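## Task

Move the all-steel bearing onto the shaft so that it sits above the black spacer ring; when finished, every ring must be on the shaft.

## Robot and tools

ROBOT. Two arms work over a table. left_arm carries a left hand and right_arm a right hand; the two hands mirror each other. Scene frame: origin at table-top height, midway between the nominal bases; +z up, +x out over the table, +y toward left_arm. Arm names do not match image sides. Calibrated bases: left_arm at (+0.029, +0.341, 0) m with quat_wxyz (+1.000, 0, 0, +0.011); right_arm at (+0.018, -0.330, 0) m with quat_wxyz (+1.000, 0, 0, -0.019). A two-camera stand sits behind the arms.

execute_actions(actions, cameras). actions is a list of actions run in order. Each action is a table of 1 to 15 rows. A row is one control step of 1/30 s, and an action always lasts 15 steps (0.5 s); if it has fewer rows, the final row repeats. Every row has 48 numbers, each in [-1, 1], and both arms must be filled even if one stays put. Layout: left_arm dx, dy, dz, rx, ry, rz; then 16 left-hand hinge numbers; then left current_limit and speed; then right_arm dx, dy, dz, rx, ry, rz; 16 right-hand hinge numbers; right current_limit and speed.

Arm numbers are offsets, not poses. They are measured from the arm's Hand target as it stood when the action began, along that target's own axes. Each row inside one action is counted from that same start, so rows do not add up; successive actions do, so repeating an offset keeps moving the hand. Scale: 1.0 equals 0.6 m of travel or 180 degrees of turn. rx, ry, rz form a single rotation vector. Each step, commanded orientation is clipped to at most 40 degrees from the measured one, then joints are driven by damped inverse kinematics, position taking priority. Hand target in a result is the last commanded pose after clipping. The hand often stops short of it; waiting does not help, but the next action (even all zeros) asks again, and you may add the leftover distance as an offset. Tiny moves may not start. Friction and load can leave a hand a few cm off in any direction without contact. right_arm's elbow sags under a load, so aim higher. Near the waist axis a small hand move can swing the whole arm. To stop pressing on something, command the target back beyond the hand point.

HAND NUMBERS, in this order only: index_mcp, index_abd, index_pip, index_dip, middle_mcp, middle_abd, middle_pip, middle_dip, ring_mcp, ring_abd, ring_pip, ring_dip, thumb_cmc, thumb_axl, thumb_mcp, thumb_ipl. Each is an absolute goal angle scaled linearly between stops (degrees at +1, at -1; value that is straight): _mcp (-18, +128; +0.75), _abd (-60, +60; +0.00), _pip (-29, +108; +0.58), _dip (-21, +117; +0.70), thumb_cmc (-20, +120; +0.71), thumb_axl (-27, +140; +0.68), thumb_mcp (-69, +109; +0.23), thumb_ipl (-77, +108; +0.17). Moving toward -1 curls fingers toward the palm, spreads _abd away from the thumb, swings the thumb round in front of the palm, and bends the thumb. current_limit maps -1..+1 to 0..550 mA (floor 11 mA) and also caps hinge speed; speed sets (speed+1)/2 of 8.5 rad/s. Start values: current_limit +0.4, speed -0.6. A 0 is a real goal; to leave a hand alone, resend its hand_goal, hand_current_limit and hand_speed. Grip force grows with how far the goal lies past the object's surface.

HAND GEOMETRY (hand-point axes; right hand shown). +z runs along straight fingers to the tips, +x across the palm away from the thumb (on the left hand +x points toward the thumb), +y out of the palm face, which is at y = -0.062 m. Knuckles at z = -0.017; straight tips reach 0.139 m beyond. Fingertip centres with _mcp/_pip/_dip all at 0, 30, 60 degrees: (y,z) = (-0.076, +0.112), (+0.020, +0.046), (-0.001, -0.049). Thumb_cmc at 90 degrees puts the thumb tip at (+0.055, -0.092). Digit ends have 0.03 m rubber caps. A rigid mast at the wrist on the palm side (x +0.05 to +0.10, sign flipped on the left hand; z -0.16 to -0.11; out to y = +0.06) can strike things.

cameras: list of names (cam_high, cam_low, cam_left_wrist, cam_right_wrist), ["all"], or []. Images come back only when asked for or when actions is empty. An unknown name voids the call.

zoom_image(camera, region): region [x0, y0, x1, y1] in pixels of that camera's latest image (672x504, origin top-left), at most 504 wide and high.

finished_scene(scene): scene is the integer number of the current scene. It ends the scene irreversibly; the rings must stay correctly stacked without the robot.

RESULTS. end_effector_position (m) and end_effector_quat_wxyz in the scene frame, possibly a few cm off; Hand target; joint positions, velocities ("within noise" when at rest) and torques (offset, noisy; numbers 3 and 4 wrap at ±28 N m); per hinge hand_goal, hand_measured, hand_current_ma, hand_state (moving, goal, blocked, overload); hand_current_limit, hand_speed; motor temperatures; some step positions. Camera calibration lines give K, distortion and T_world_to_cam (world to camera); cam_high sits near (0.90, 0, 1.08) looking down, cam_low near (1.51, -0.31, 0.36); wrist cameras follow their arms and may lag.

AVOID. Dropping parts, releasing moving parts, letting anything fall or leave the table, hard hits or shoves on fixed or heavy things, and any contact or grip between the two hands. A hinge drawing 495 mA or more for 5 s shuts down for 10 s. Holding loads, stretched reach or pushing into unreachable poses heats joints: MOTOR HOT at 85 °C, and at 100 °C the arm drops for 30 to 60 s. If an arm is stopped, hand commands are discarded. Loose objects may get brief random nudges.

Each tool is called after ">>>" by a JSON object that holds its "op" and its "data", one argument or row to a line.

## Session

>>> {"op": "execute_actions", "data": {
  "actions": []
}}

Scene clock: 0.00 s.
left_arm: end_effector_position=(+0.3801, +0.2335, +0.2740) hand_goal=(+0.754, +0.000, +0.576, +0.696, +0.754, +0.000, +0.576, +0.696, +0.754, +0.000, +0.576, +0.696, +0.714, +0.678, +0.226, +0.168) hand_measured=(+0.754, +0.000, +0.576, +0.696, +0.754, +0.000, +0.576, +0.696, +0.754, +0.000, +0.576, +0.696, +0.714, +0.678, +0.226, +0.168) hand_current_ma=(+0, +0, +0, +0, +0, +0, +0, +0, +0, +0, +0, +0, +0, +0, +0, +0) hand_state=(goal, goal, goal, goal, goal, goal, goal, goal, goal, goal, goal, goal, goal, goal, goal, goal) hand_current_limit=0.40 hand_speed=-0.60 end_effector_quat_wxyz=(+0.054, +0.557, +0.829, +0.009) | right_arm: end_effector_position=(+0.7062, +0.1693, +0.3277) hand_goal=(+0.754, +0.000, +0.576, +0.696, +0.754, +0.000, +0.576, +0.696, +0.754, +0.000, +0.576, +0.696, +0.714, +0.678, +0.226, +0.168) hand_measured=(+0.754, +0.000, +0.576, +0.696, +0.754, +0.000, +0.576, +0.696, +0.754, +0.000, +0.576, +0.696, +0.714, +0.678, +0.226, +0.168) hand_current_ma=(+0, +0, +0, +0, +0, +0, +0, +0, +0, +0, +0, +0, +0, +0, +0, +0) hand_state=(goal, goal, goal, goal, goal, goal, goal, goal, goal, goal, goal, goal, goal, goal, goal, goal) hand_current_limit=0.40 hand_speed=-0.60 end_effector_quat_wxyz=(-0.288, +0.534, +0.537, +0.586)
Joint positions: left_arm=[-0.545 1.114 1.154 -1.502 -0.01 -0.911] | right_arm=[0.623 1.927 1.661 0.079 -0.653 1.126]
Joint velocities: within noise
Joint torques (N m): no reading
Motor temperatures (°C): left_arm=[26 28 29 24 25 27] | right_arm=[25 27 26 27 28 26]
Heat: left arm: hottest elbow 29 °C; right arm: hottest wrist yaw 28 °C.
Hand target: left_arm +0.3853, +0.2305, +0.2856; +0.067, +0.556, +0.828, +0.010 | right_arm +0.7096, +0.1715, +0.3433; -0.286, +0.525, +0.536, +0.596

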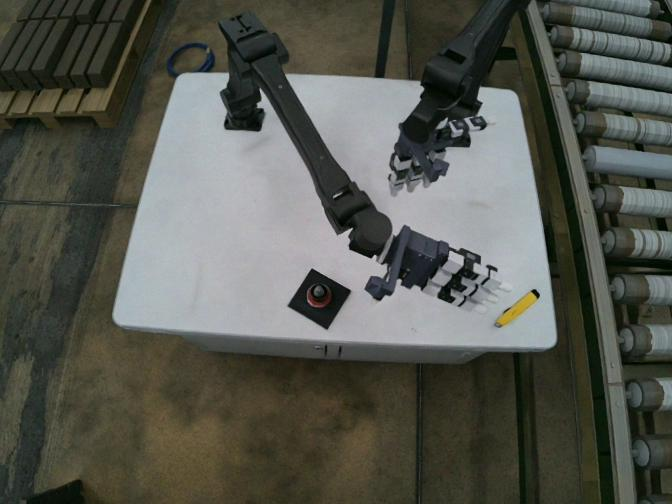

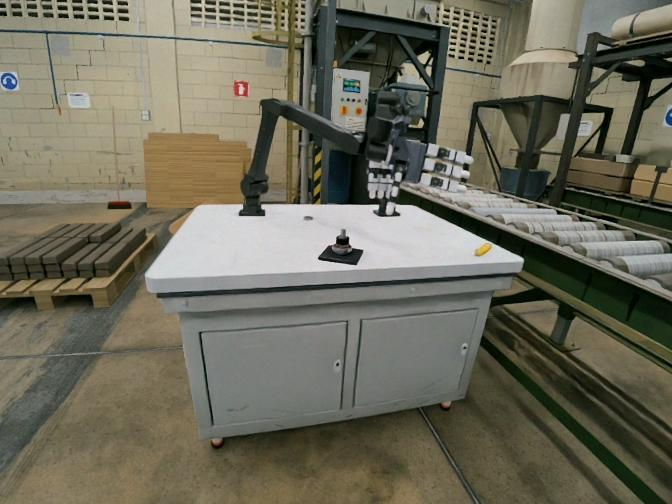

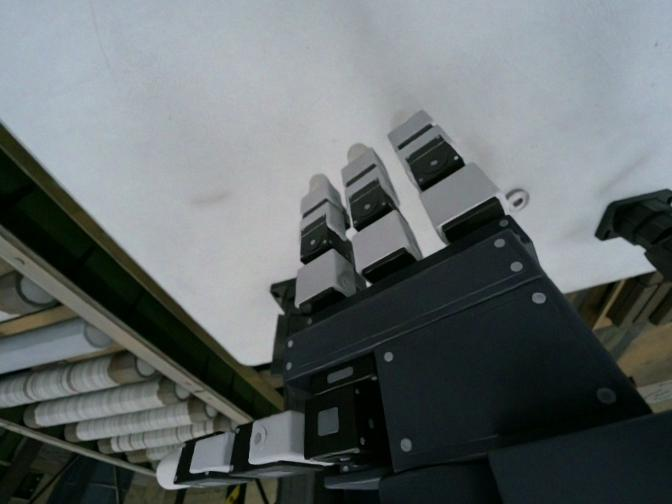

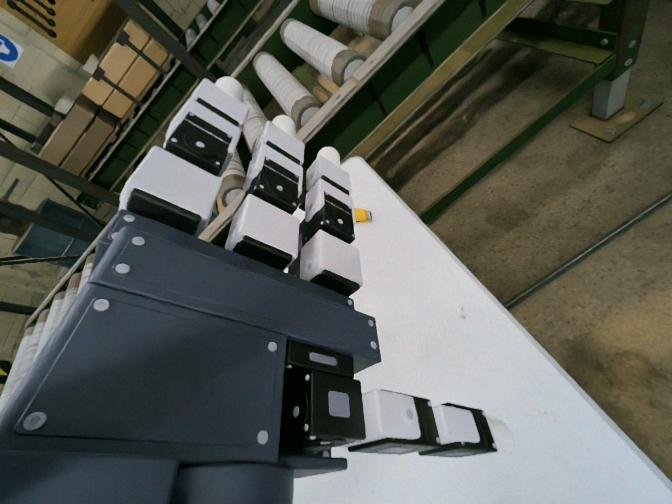

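>>> {"op": "zoom_image", "data": {
  "camera": "cam_high",
  "region": [270, 240, 370, 340]
}}

>>> {"op": "zoom_image", "data": {
  "camera": "cam_low",
  "region": [280, 190, 400, 280]
}}

>>> {"op": "zoom_image", "data": {
  "camera": "cam_left_wrist",
  "region": [470, 150, 590, 240]
}}

>>> {"op": "zoom_image", "data": {
  "camera": "cam_high",
  "region": [340, 80, 500, 220]
}}

Scaled by 5.040 from the camera's 672x504 image, which has a finer 960x720 frame.

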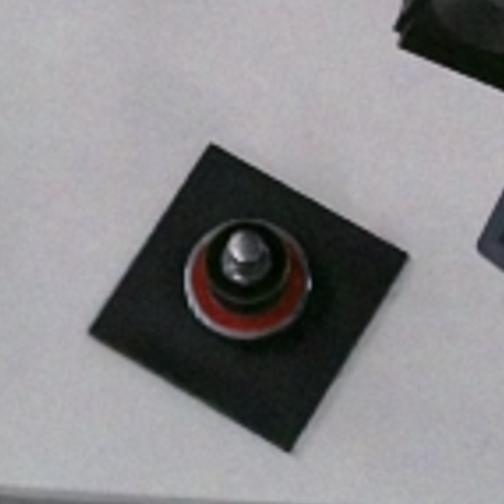

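Scaled by 4.200 from the camera's 672x504 image, which has a finer 960x720 frame.

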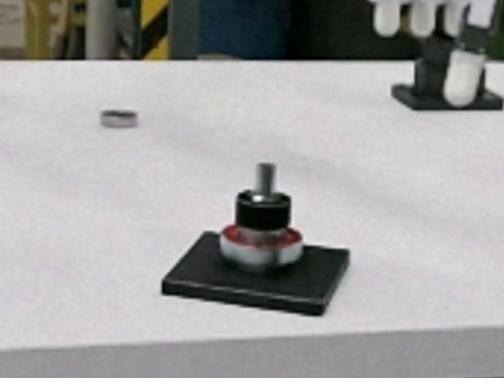

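Scaled by 4.200 from the camera's 672x504 image, which has a finer 960x720 frame.

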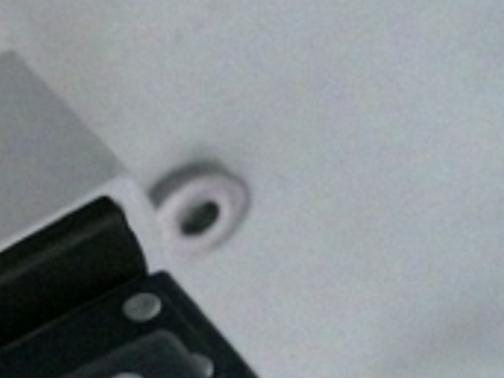

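Scaled by 3.150 from the camera's 672x504 image, which has a finer 960x720 frame.

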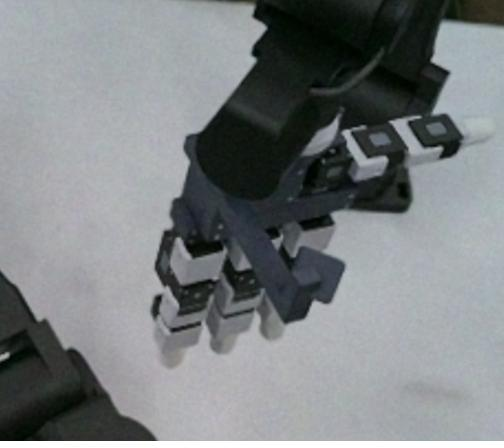

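>>> {"op": "execute_actions", "data": {
  "actions": [
    [[0,0,0,0,0,0,0.754,0,0.576,0.696,0.754,0,0.576,0.696,0.754,0,0.576,0.696,0.714,0.678,0.226,0.168,0.4,-0.6,-0.02,0.035,-0.051,-0.013,-0.0047,0.0018,0.754,0,0.576,0.696,0.754,0,0.576,0.696,0.754,0,0.576,0.696,0.714,0.678,0.226,0.168,0.4,-0.6]],
    [[0,0,0,0,0,0,0.754,0,0.576,0.696,0.754,0,0.576,0.696,0.754,0,0.576,0.696,0.714,0.678,0.226,0.168,0.4,-0.6,-0.039,0.0695,-0.102,-0.0259,-0.0094,0.0035,0.754,0,0.576,0.696,0.754,0,0.576,0.696,0.754,0,0.576,0.696,0.714,0.678,0.226,0.168,0.4,-0.6]],
    [[0,0,0,0,0,0,0.754,0,0.576,0.696,0.754,0,0.576,0.696,0.754,0,0.576,0.696,0.714,0.678,0.226,0.168,0.4,-0.6,-0.039,0.0695,-0.102,-0.0259,-0.0094,0.0035,0.754,0,0.576,0.696,0.754,0,0.576,0.696,0.754,0,0.576,0.696,0.714,0.678,0.226,0.168,0.4,-0.6]]
  ]
}}

Scene clock: 218.00 s.
left_arm: end_effector_position=(+0.3801, +0.2335, +0.2740) hand_goal=(+0.754, +0.000, +0.576, +0.696, +0.754, +0.000, +0.576, +0.696, +0.754, +0.000, +0.576, +0.696, +0.714, +0.678, +0.226, +0.168) hand_measured=(+0.754, +0.000, +0.576, +0.696, +0.754, +0.000, +0.576, +0.696, +0.754, +0.000, +0.576, +0.696, +0.714, +0.678, +0.224, +0.168) hand_current_ma=(-4, +0, +3, +0, -4, +0, +3, +0, -4, +0, +3, +0, +1, -4, -12, -2) hand_state=(goal, goal, goal, goal, goal, goal, goal, goal, goal, goal, goal, goal, goal, goal, goal, goal) hand_current_limit=0.40 hand_speed=-0.60 end_effector_quat_wxyz=(+0.054, +0.557, +0.829, +0.009) | right_arm: end_effector_position=(+0.7637, -0.0167, +0.3278) hand_goal=(+0.754, +0.000, +0.576, +0.696, +0.754, +0.000, +0.576, +0.696, +0.754, +0.000, +0.576, +0.696, +0.714, +0.678, +0.226, +0.168) hand_measured=(+0.756, +0.002, +0.576, +0.696, +0.756, +0.002, +0.576, +0.696, +0.756, +0.002, +0.576, +0.696, +0.714, +0.678, +0.226, +0.168) hand_current_ma=(+0, +0, +0, +0, +0, +0, +0, +0, +0, +0, +0, +0, +0, +0, +0, +0) hand_state=(goal, goal, goal, goal, goal, goal, goal, goal, goal, goal, goal, goal, goal, goal, goal, goal) hand_current_limit=0.40 hand_speed=-0.60 end_effector_quat_wxyz=(-0.223, +0.591, +0.474, +0.613)
Joint positions: left_arm=[-0.545 1.114 1.154 -1.502 -0.01 -0.911] | right_arm=[0.388 1.823 1.508 0.124 -0.666 1.126]
Joint torques (N m): left_arm=[0.67 -5.54 9.68 0.65 -0.11 0.07] | right_arm=[-0.09 -21.36 9.65 2.56 -0.18 -0.11]
Motor temperatures (°C): left_arm=[26 29 43 24 24 27] | right_arm=[25 35 43 27 28 26]
Heat: left arm: hottest elbow 43 °C; right arm: hottest elbow 43 °C.
Hand target: left_arm +0.3853, +0.2305, +0.2856; +0.067, +0.556, +0.828, +0.010 | right_arm +0.7588, -0.0161, +0.3431; -0.220, +0.580, +0.476, +0.624
Off the commanded pose: left_arm 0.013 m, 2 deg | right_arm 0.016 m, 2 deg.
Step readings (end_effector_position of left_arm | right_arm):
0: (+0.3801, +0.2335, +0.2740) | (+0.7062, +0.1693, +0.3277)
1: (+0.3801, +0.2335, +0.2740) | (+0.7062, +0.1693, +0.3277)
2: (+0.3801, +0.2335, +0.2740) | (+0.7064, +0.1690, +0.3277)
4: (+0.3801, +0.2335, +0.2740) | (+0.7075, +0.1674, +0.3277)
8: (+0.3801, +0.2335, +0.2740) | (+0.7126, +0.1591, +0.3270)
15: (+0.3801, +0.2335, +0.2740) | (+0.7219, +0.1436, +0.3247)
16: (+0.3801, +0.2335, +0.2740) | (+0.7226, +0.1422, +0.3244)
17: (+0.3801, +0.2335, +0.2740) | (+0.7241, +0.1378, +0.3237)
19: (+0.3801, +0.2335, +0.2740) | (+0.7233, +0.1296, +0.3218)
23: (+0.3801, +0.2335, +0.2740) | (+0.7326, +0.0970, +0.3206)
30: (+0.3801, +0.2335, +0.2740) | (+0.7505, +0.0574, +0.3294)
31: (+0.3801, +0.2335, +0.2740) | (+0.7507, +0.0565, +0.3296)
32: (+0.3801, +0.2335, +0.2740) | (+0.7505, +0.0538, +0.3296)
34: (+0.3801, +0.2335, +0.2740) | (+0.7473, +0.0484, +0.3275)
38: (+0.3801, +0.2335, +0.2740) | (+0.7501, +0.0222, +0.3236)
45: (+0.3801, +0.2335, +0.2740) | (+0.7641, -0.0162, +0.3278)

>>> {"op": "execute_actions", "data": {
  "actions": [
    [[0,0,0,0,0,0,0.754,0,0.576,0.696,0.754,0,0.576,0.696,0.754,0,0.576,0.696,0.714,0.678,0.226,0.168,0.4,-0.6,-0.039,0.0695,-0.102,-0.0259,-0.0094,0.0035,0.754,0,0.576,0.696,0.754,0,0.576,0.696,0.754,0,0.576,0.696,0.714,0.678,0.226,0.168,0.4,-0.6]],
    [[0,0,0,0,0,0,0.754,0,0.576,0.696,0.754,0,0.576,0.696,0.754,0,0.576,0.696,0.714,0.678,0.226,0.168,0.4,-0.6,-0.039,0.0695,-0.102,-0.0259,-0.0094,0.0035,0.754,0,0.576,0.696,0.754,0,0.576,0.696,0.754,0,0.576,0.696,0.714,0.678,0.226,0.168,0.4,-0.6]],
    [[0,0,0,0,0,0,0.754,0,0.576,0.696,0.754,0,0.576,0.696,0.754,0,0.576,0.696,0.714,0.678,0.226,0.168,0.4,-0.6,-0.039,0.0695,-0.102,-0.0259,-0.0094,0.0035,0.754,0,0.576,0.696,0.754,0,0.576,0.696,0.754,0,0.576,0.696,0.714,0.678,0.226,0.168,0.4,-0.6]],
    [[0,0,0,0,0,0,0.754,0,0.576,0.696,0.754,0,0.576,0.696,0.754,0,0.576,0.696,0.714,0.678,0.226,0.168,0.4,-0.6,-0.039,0.0695,-0.102,-0.0259,-0.0094,0.0035,0.754,0,0.576,0.696,0.754,0,0.576,0.696,0.754,0,0.576,0.696,0.714,0.678,0.226,0.168,0.4,-0.6]],
    [[0,0,0,0,0,0,0.754,0,0.576,0.696,0.754,0,0.576,0.696,0.754,0,0.576,0.696,0.714,0.678,0.226,0.168,0.4,-0.6,-0.039,0.0695,-0.102,-0.0259,-0.0094,0.0035,0.754,0,0.576,0.696,0.754,0,0.576,0.696,0.754,0,0.576,0.696,0.714,0.678,0.226,0.168,0.4,-0.6]],
    [[0,0,0,0,0,0,0.754,0,0.576,0.696,0.754,0,0.576,0.696,0.754,0,0.576,0.696,0.714,0.678,0.226,0.168,0.4,-0.6,-0.039,0.0695,-0.102,-0.0259,-0.0094,0.0035,0.754,0,0.576,0.696,0.754,0,0.576,0.696,0.754,0,0.576,0.696,0.714,0.678,0.226,0.168,0.4,-0.6]]
  ],
  "cameras": ["all"]
}}

Scene clock: 239.13 s.
left_arm: end_effector_position=(+0.3801, +0.2335, +0.2740) hand_goal=(+0.754, +0.000, +0.576, +0.696, +0.754, +0.000, +0.576, +0.696, +0.754, +0.000, +0.576, +0.696, +0.714, +0.678, +0.226, +0.168) hand_measured=(+0.754, +0.000, +0.576, +0.696, +0.754, +0.000, +0.576, +0.696, +0.754, +0.000, +0.576, +0.696, +0.714, +0.678, +0.224, +0.168) hand_current_ma=(-4, +0, +3, +0, -4, +0, +3, +0, -4, +0, +3, +0, +1, -4, -12, -2) hand_state=(goal, goal, goal, goal, goal, goal, goal, goal, goal, goal, goal, goal, goal, goal, goal, goal) hand_current_limit=0.40 hand_speed=-0.60 end_effector_quat_wxyz=(+0.054, +0.557, +0.829, +0.009) | right_arm: end_effector_position=(+0.7111, -0.4776, +0.3301) hand_goal=(+0.754, +0.000, +0.576, +0.696, +0.754, +0.000, +0.576, +0.696, +0.754, +0.000, +0.576, +0.696, +0.714, +0.678, +0.226, +0.168) hand_measured=(+0.756, +0.002, +0.576, +0.696, +0.756, +0.002, +0.576, +0.696, +0.756, +0.002, +0.576, +0.696, +0.714, +0.678, +0.226, +0.168) hand_current_ma=(+0, +0, +0, +0, +0, +0, +0, +0, +0, +0, +0, +0, +0, +0, +0, +0) hand_state=(goal, goal, goal, goal, goal, goal, goal, goal, goal, goal, goal, goal, goal, goal, goal, goal) hand_current_limit=0.40 hand_speed=-0.60 end_effector_quat_wxyz=(-0.061, +0.694, +0.300, +0.651)
Joint positions: left_arm=[-0.545 1.114 1.154 -1.502 -0.01 -0.911] | right_arm=[-0.259 1.586 1.203 0.177 -0.787 1.109]
Joint torques (N m): left_arm=[0.56 -4.66 9.52 0.84 -0.09 0.06] | right_arm=[0.26 -17.14 9.36 2.51 -0.2 -0.21]
Heat: left arm: hottest elbow 43 °C; right arm: hottest elbow 45 °C.
Hand target: left_arm +0.3853, +0.2305, +0.2856; +0.067, +0.556, +0.828, +0.010 | right_arm +0.7081, -0.4742, +0.3426; -0.051, +0.683, +0.309, +0.659
Off the commanded pose: left_arm 0.013 m, 2 deg | right_arm 0.014 m, 2 deg.
Step readings (end_effector_position of left_arm | right_arm):
0: (+0.3801, +0.2335, +0.2740) | (+0.7637, -0.0167, +0.3278)
1: (+0.3801, +0.2335, +0.2740) | (+0.7634, -0.0168, +0.3274)
2: (+0.3801, +0.2335, +0.2740) | (+0.7635, -0.0194, +0.3270)
4: (+0.3801, +0.2335, +0.2740) | (+0.7604, -0.0256, +0.3248)
8: (+0.3801, +0.2335, +0.2740) | (+0.7624, -0.0556, +0.3223)
15: (+0.3801, +0.2335, +0.2740) | (+0.7728, -0.0957, +0.3294)
16: (+0.3801, +0.2335, +0.2740) | (+0.7725, -0.0962, +0.3299)
17: (+0.3801, +0.2335, +0.2740) | (+0.7721, -0.0987, +0.3296)
19: (+0.3801, +0.2335, +0.2740) | (+0.7681, -0.1041, +0.3275)
23: (+0.3801, +0.2335, +0.2740) | (+0.7672, -0.1335, +0.3242)
30: (+0.3801, +0.2335, +0.2740) | (+0.7740, -0.1733, +0.3287)
31: (+0.3801, +0.2335, +0.2740) | (+0.7738, -0.1738, +0.3290)
32: (+0.3801, +0.2335, +0.2740) | (+0.7732, -0.1762, +0.3290)
34: (+0.3801, +0.2335, +0.2740) | (+0.7688, -0.1811, +0.3268)
38: (+0.3801, +0.2335, +0.2740) | (+0.7654, -0.2120, +0.3243)
45: (+0.3801, +0.2335, +0.2740) | (+0.7684, -0.2519, +0.3297)
46: (+0.3801, +0.2335, +0.2740) | (+0.7681, -0.2515, +0.3296)
47: (+0.3801, +0.2335, +0.2740) | (+0.7673, -0.2537, +0.3294)
49: (+0.3801, +0.2335, +0.2740) | (+0.7627, -0.2577, +0.3273)
53: (+0.3801, +0.2335, +0.2740) | (+0.7569, -0.2899, +0.3249)
60: (+0.3801, +0.2335, +0.2740) | (+0.7560, -0.3291, +0.3297)
61: (+0.3801, +0.2335, +0.2740) | (+0.7557, -0.3285, +0.3297)
62: (+0.3801, +0.2335, +0.2740) | (+0.7548, -0.3302, +0.3295)
64: (+0.3801, +0.2335, +0.2740) | (+0.7501, -0.3342, +0.3272)
68: (+0.3801, +0.2335, +0.2740) | (+0.7415, -0.3670, +0.3255)
75: (+0.3801, +0.2335, +0.2740) | (+0.7368, -0.4049, +0.3300)
76: (+0.3801, +0.2335, +0.2740) | (+0.7365, -0.4042, +0.3299)
77: (+0.3801, +0.2335, +0.2740) | (+0.7356, -0.4057, +0.3296)
79: (+0.3801, +0.2335, +0.2740) | (+0.7309, -0.4094, +0.3275)
83: (+0.3801, +0.2335, +0.2740) | (+0.7194, -0.4428, +0.3265)
90: (+0.3801, +0.2335, +0.2740) | (+0.7111, -0.4786, +0.3300)
camera_calibration:
cam_right_wrist: T_world_to_cam=[[0.306866, -0.781536, -0.543171, -0.38618], [-0.897042, -0.0467928, -0.43946, 0.71437], [0.318038, 0.622103, -0.71543, 0.430503], [0, 0, 0, 1]] pos_world=[0.62241, -0.536203, 0.41217]

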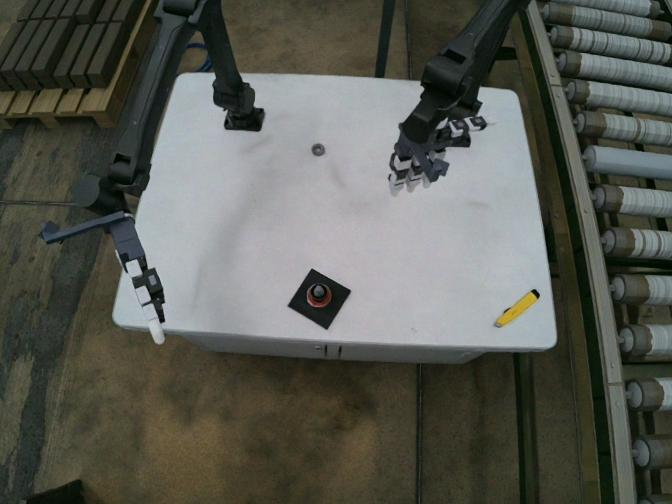

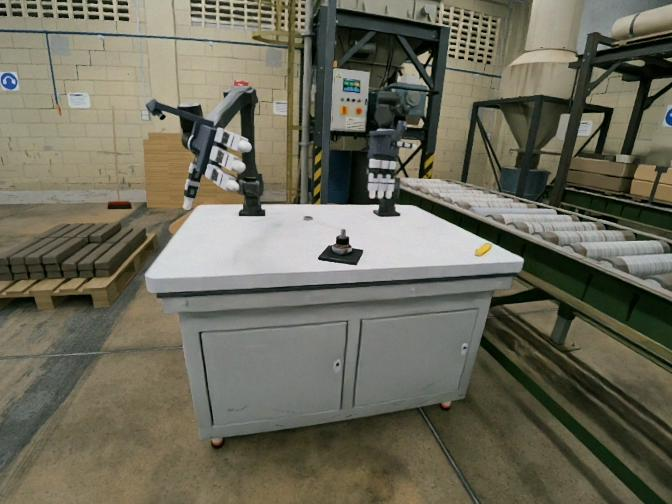

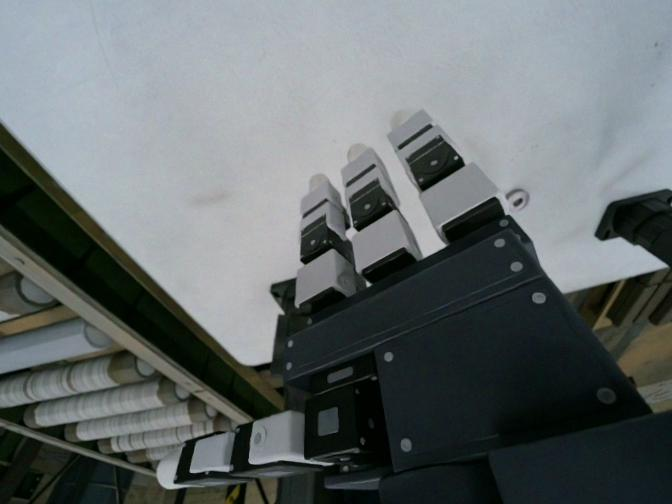

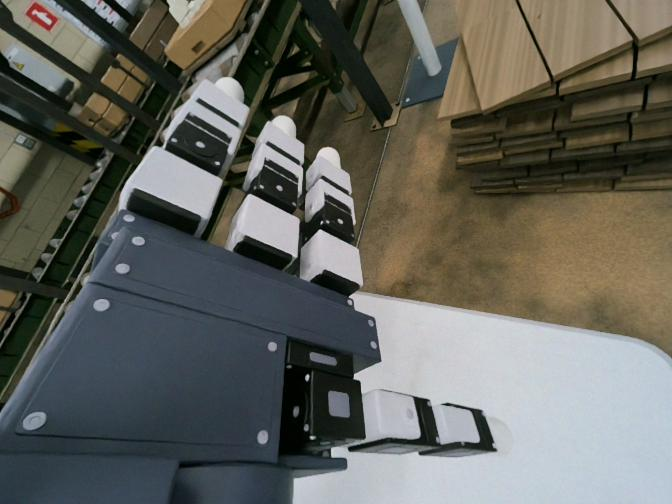

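>>> {"op": "zoom_image", "data": {
  "camera": "cam_high",
  "region": [288, 119, 348, 179]
}}

>>> {"op": "zoom_image", "data": {
  "camera": "cam_high",
  "region": [289, 262, 349, 322]
}}

>>> {"op": "zoom_image", "data": {
  "camera": "cam_low",
  "region": [310, 220, 370, 270]
}}

Scaled by 8.400 from the camera's 672x504 image, which has a finer 960x720 frame.

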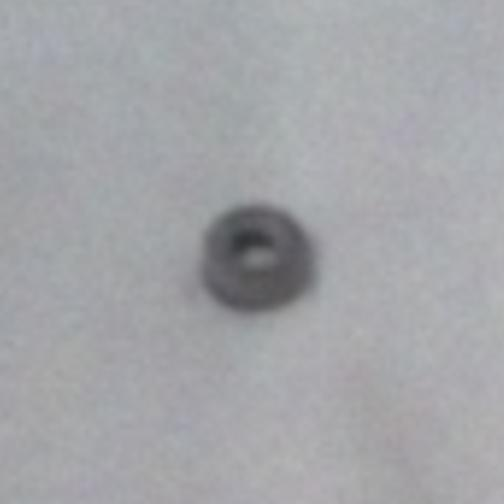

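Scaled by 8.400 from the camera's 672x504 image, which has a finer 960x720 frame.

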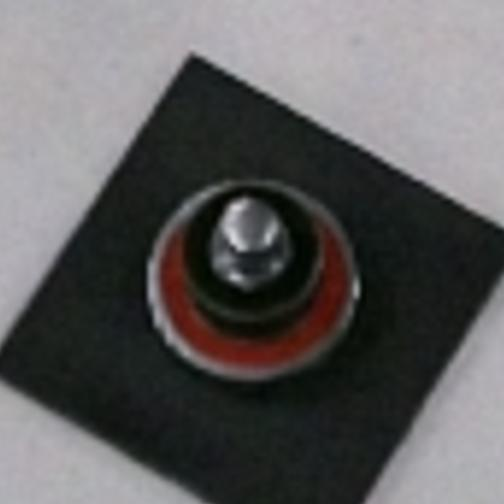

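Scaled by 8.400 from the camera's 672x504 image, which has a finer 960x720 frame.

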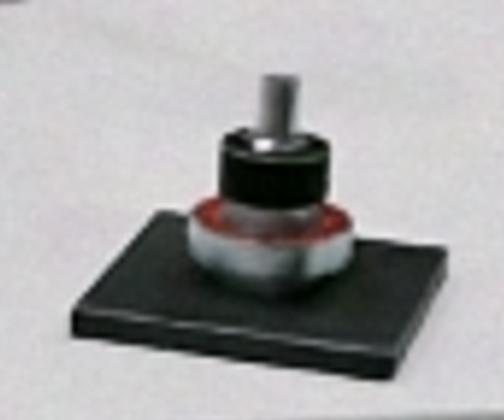

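>>> {"op": "execute_actions", "data": {
  "actions": [
    [[-0.0352,-0.0752,0.0252,0.0453,0.0037,-0.0019,0.959,0,-0.723,0.391,0.959,0,-0.723,0.391,1,0,0.576,0.696,-0.693,0.678,-0.337,0.168,0.4,-0.6,0,0,0,0,0,0,0.754,0,0.576,0.696,0.754,0,0.576,0.696,0.754,0,0.576,0.696,0.714,0.678,0.226,0.168,0.4,-0.6]],
    [[-0.0352,-0.0708,0.0357,0.0453,0.0037,-0.0019,0.959,0,-0.723,0.391,0.959,0,-0.723,0.391,1,0,0.576,0.696,-0.693,0.678,-0.337,0.168,0.4,-0.6,0,0,0,0,0,0,0.754,0,0.576,0.696,0.754,0,0.576,0.696,0.754,0,0.576,0.696,0.714,0.678,0.226,0.168,0.4,-0.6]],
    [[-0.0352,-0.065,0.0453,0.0453,0.0037,-0.0019,0.959,0,-0.723,0.391,0.959,0,-0.723,0.391,1,0,0.576,0.696,-0.693,0.678,-0.337,0.168,0.4,-0.6,0,0,0,0,0,0,0.754,0,0.576,0.696,0.754,0,0.576,0.696,0.754,0,0.576,0.696,0.714,0.678,0.226,0.168,0.4,-0.6]],
    [[-0.0352,-0.058,0.0542,0.0453,0.0037,-0.0019,0.959,0,-0.723,0.391,0.959,0,-0.723,0.391,1,0,0.576,0.696,-0.693,0.678,-0.337,0.168,0.4,-0.6,0,0,0,0,0,0,0.754,0,0.576,0.696,0.754,0,0.576,0.696,0.754,0,0.576,0.696,0.714,0.678,0.226,0.168,0.4,-0.6]]
  ],
  "cameras": ["all"]
}}

Scene clock: 468.53 s.
left_arm: end_effector_position=(+0.2481, +0.0937, +0.2004) hand_goal=(+0.960, +0.000, -0.722, +0.392, +0.960, +0.000, -0.722, +0.392, +1.000, +0.000, +0.576, +0.696, -0.692, +0.678, -0.336, +0.168) hand_measured=(+0.954, +0.000, -0.716, +0.394, +0.956, +0.000, -0.716, +0.396, +0.992, +0.000, +0.576, +0.696, -0.690, +0.678, -0.336, +0.168) hand_current_ma=(-26, +0, +26, +13, -23, +0, +24, +14, -37, +0, +1, +0, +8, -4, -2, -2) hand_state=(goal, goal, goal, goal, goal, goal, goal, goal, goal, goal, goal, goal, goal, goal, goal, goal) hand_current_limit=0.40 hand_speed=-0.60 end_effector_quat_wxyz=(-0.130, +0.541, +0.805, -0.206) | right_arm: end_effector_position=(+0.7111, -0.4776, +0.3301) hand_goal=(+0.754, +0.000, +0.576, +0.696, +0.754, +0.000, +0.576, +0.696, +0.754, +0.000, +0.576, +0.696, +0.714, +0.678, +0.226, +0.168) hand_measured=(+0.756, +0.002, +0.576, +0.696, +0.756, +0.002, +0.576, +0.696, +0.756, +0.002, +0.576, +0.696, +0.714, +0.678, +0.226, +0.168) hand_current_ma=(+0, +0, +0, +0, +0, +0, +0, +0, +0, +0, +0, +0, +0, +0, +0, +0) hand_state=(goal, goal, goal, goal, goal, goal, goal, goal, goal, goal, goal, goal, goal, goal, goal, goal) hand_current_limit=0.40 hand_speed=-0.60 end_effector_quat_wxyz=(-0.061, +0.694, +0.300, +0.651)
Joint positions: left_arm=[-0.866 1.297 1.174 -1.61 0.467 -1.193] | right_arm=[-0.259 1.586 1.203 0.177 -0.787 1.109]
Joint torques (N m): left_arm=[0.73 -7.53 10.95 0.53 0.47 0.04] | right_arm=[0.03 -17.26 9.4 2.47 -0.21 -0.22]
Heat: left arm: hottest elbow 47 °C; right arm: hottest elbow 44 °C.
Hand target: left_arm +0.2587, +0.0806, +0.2161; -0.111, +0.542, +0.805, -0.211 | right_arm +0.7081, -0.4742, +0.3426; -0.051, +0.683, +0.309, +0.659
Off the commanded pose: left_arm 0.023 m, 2 deg | right_arm 0.013 m, 2 deg.
Step readings (end_effector_position of left_arm | right_arm):
0: (+0.3801, +0.2335, +0.2740) | (+0.7111, -0.4776, +0.3301)
1: (+0.3798, +0.2330, +0.2736) | (+0.7111, -0.4776, +0.3301)
2: (+0.3773, +0.2305, +0.2723) | (+0.7111, -0.4776, +0.3301)
4: (+0.3681, +0.2227, +0.2679) | (+0.7111, -0.4776, +0.3301)
8: (+0.3503, +0.2023, +0.2597) | (+0.7111, -0.4776, +0.3301)
15: (+0.3466, +0.1983, +0.2548) | (+0.7111, -0.4776, +0.3301)
16: (+0.3459, +0.1980, +0.2545) | (+0.7111, -0.4776, +0.3301)
17: (+0.3424, +0.1955, +0.2525) | (+0.7111, -0.4776, +0.3301)
19: (+0.3326, +0.1872, +0.2477) | (+0.7111, -0.4776, +0.3301)
23: (+0.3163, +0.1680, +0.2372) | (+0.7111, -0.4776, +0.3301)
30: (+0.3125, +0.1641, +0.2324) | (+0.7111, -0.4776, +0.3301)
31: (+0.3117, +0.1636, +0.2324) | (+0.7111, -0.4776, +0.3301)
32: (+0.3082, +0.1605, +0.2311) | (+0.7111, -0.4776, +0.3301)
34: (+0.2994, +0.1512, +0.2287) | (+0.7111, -0.4776, +0.3301)
38: (+0.2850, +0.1320, +0.2215) | (+0.7111, -0.4776, +0.3301)
45: (+0.2811, +0.1280, +0.2167) | (+0.7111, -0.4776, +0.3301)
46: (+0.2805, +0.1275, +0.2167) | (+0.7111, -0.4776, +0.3301)
47: (+0.2768, +0.1240, +0.2158) | (+0.7111, -0.4776, +0.3301)
49: (+0.2681, +0.1145, +0.2135) | (+0.7111, -0.4776, +0.3301)
53: (+0.2530, +0.0972, +0.2057) | (+0.7111, -0.4776, +0.3301)
60: (+0.2484, +0.0933, +0.2003) | (+0.7111, -0.4776, +0.3301)
camera_calibration:
cam_left_wrist: T_world_to_cam=[[-0.194145, -0.915533, 0.352288, 0.0274478], [-0.327824, 0.399026, 0.856335, -0.164755], [-0.924575, 0.0507646, -0.377602, 0.426091], [0, 0, 0, 1]] pos_world=[0.345272, 0.0692404, 0.292308]
cam_right_wrist: T_world_to_cam=[[0.306866, -0.781536, -0.543171, -0.38618], [-0.897042, -0.0467928, -0.43946, 0.71437], [0.318038, 0.622103, -0.71543, 0.430503], [0, 0, 0, 1]] pos_world=[0.62241, -0.536203, 0.41217]

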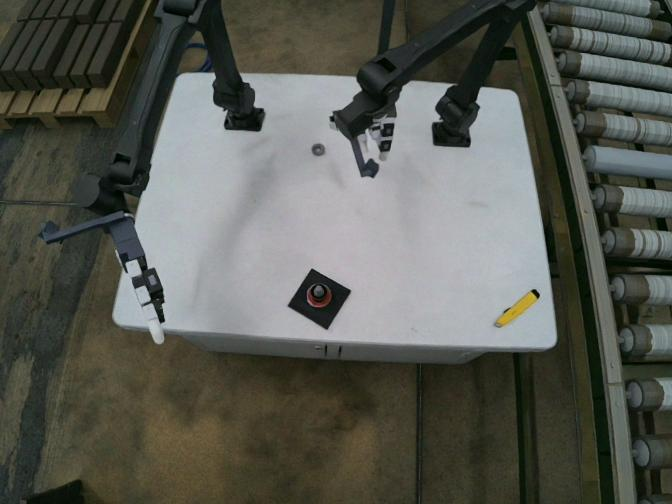

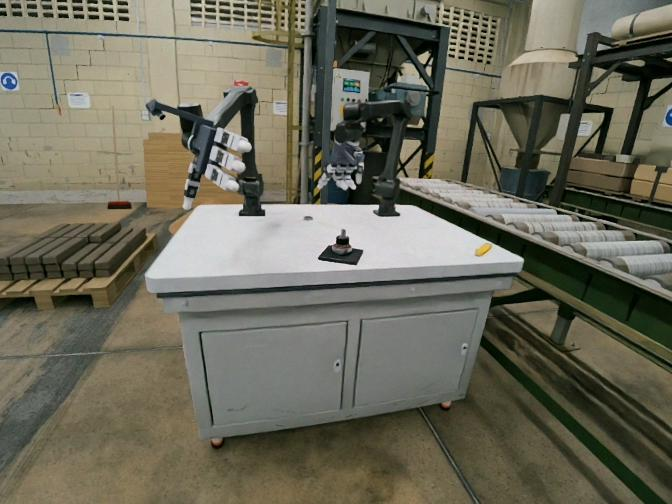

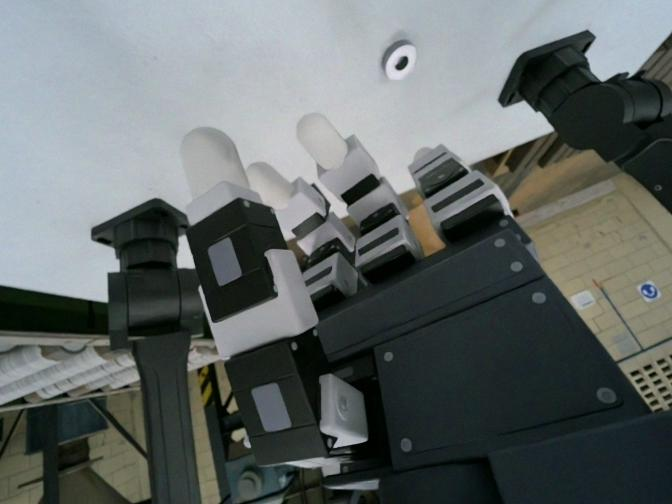

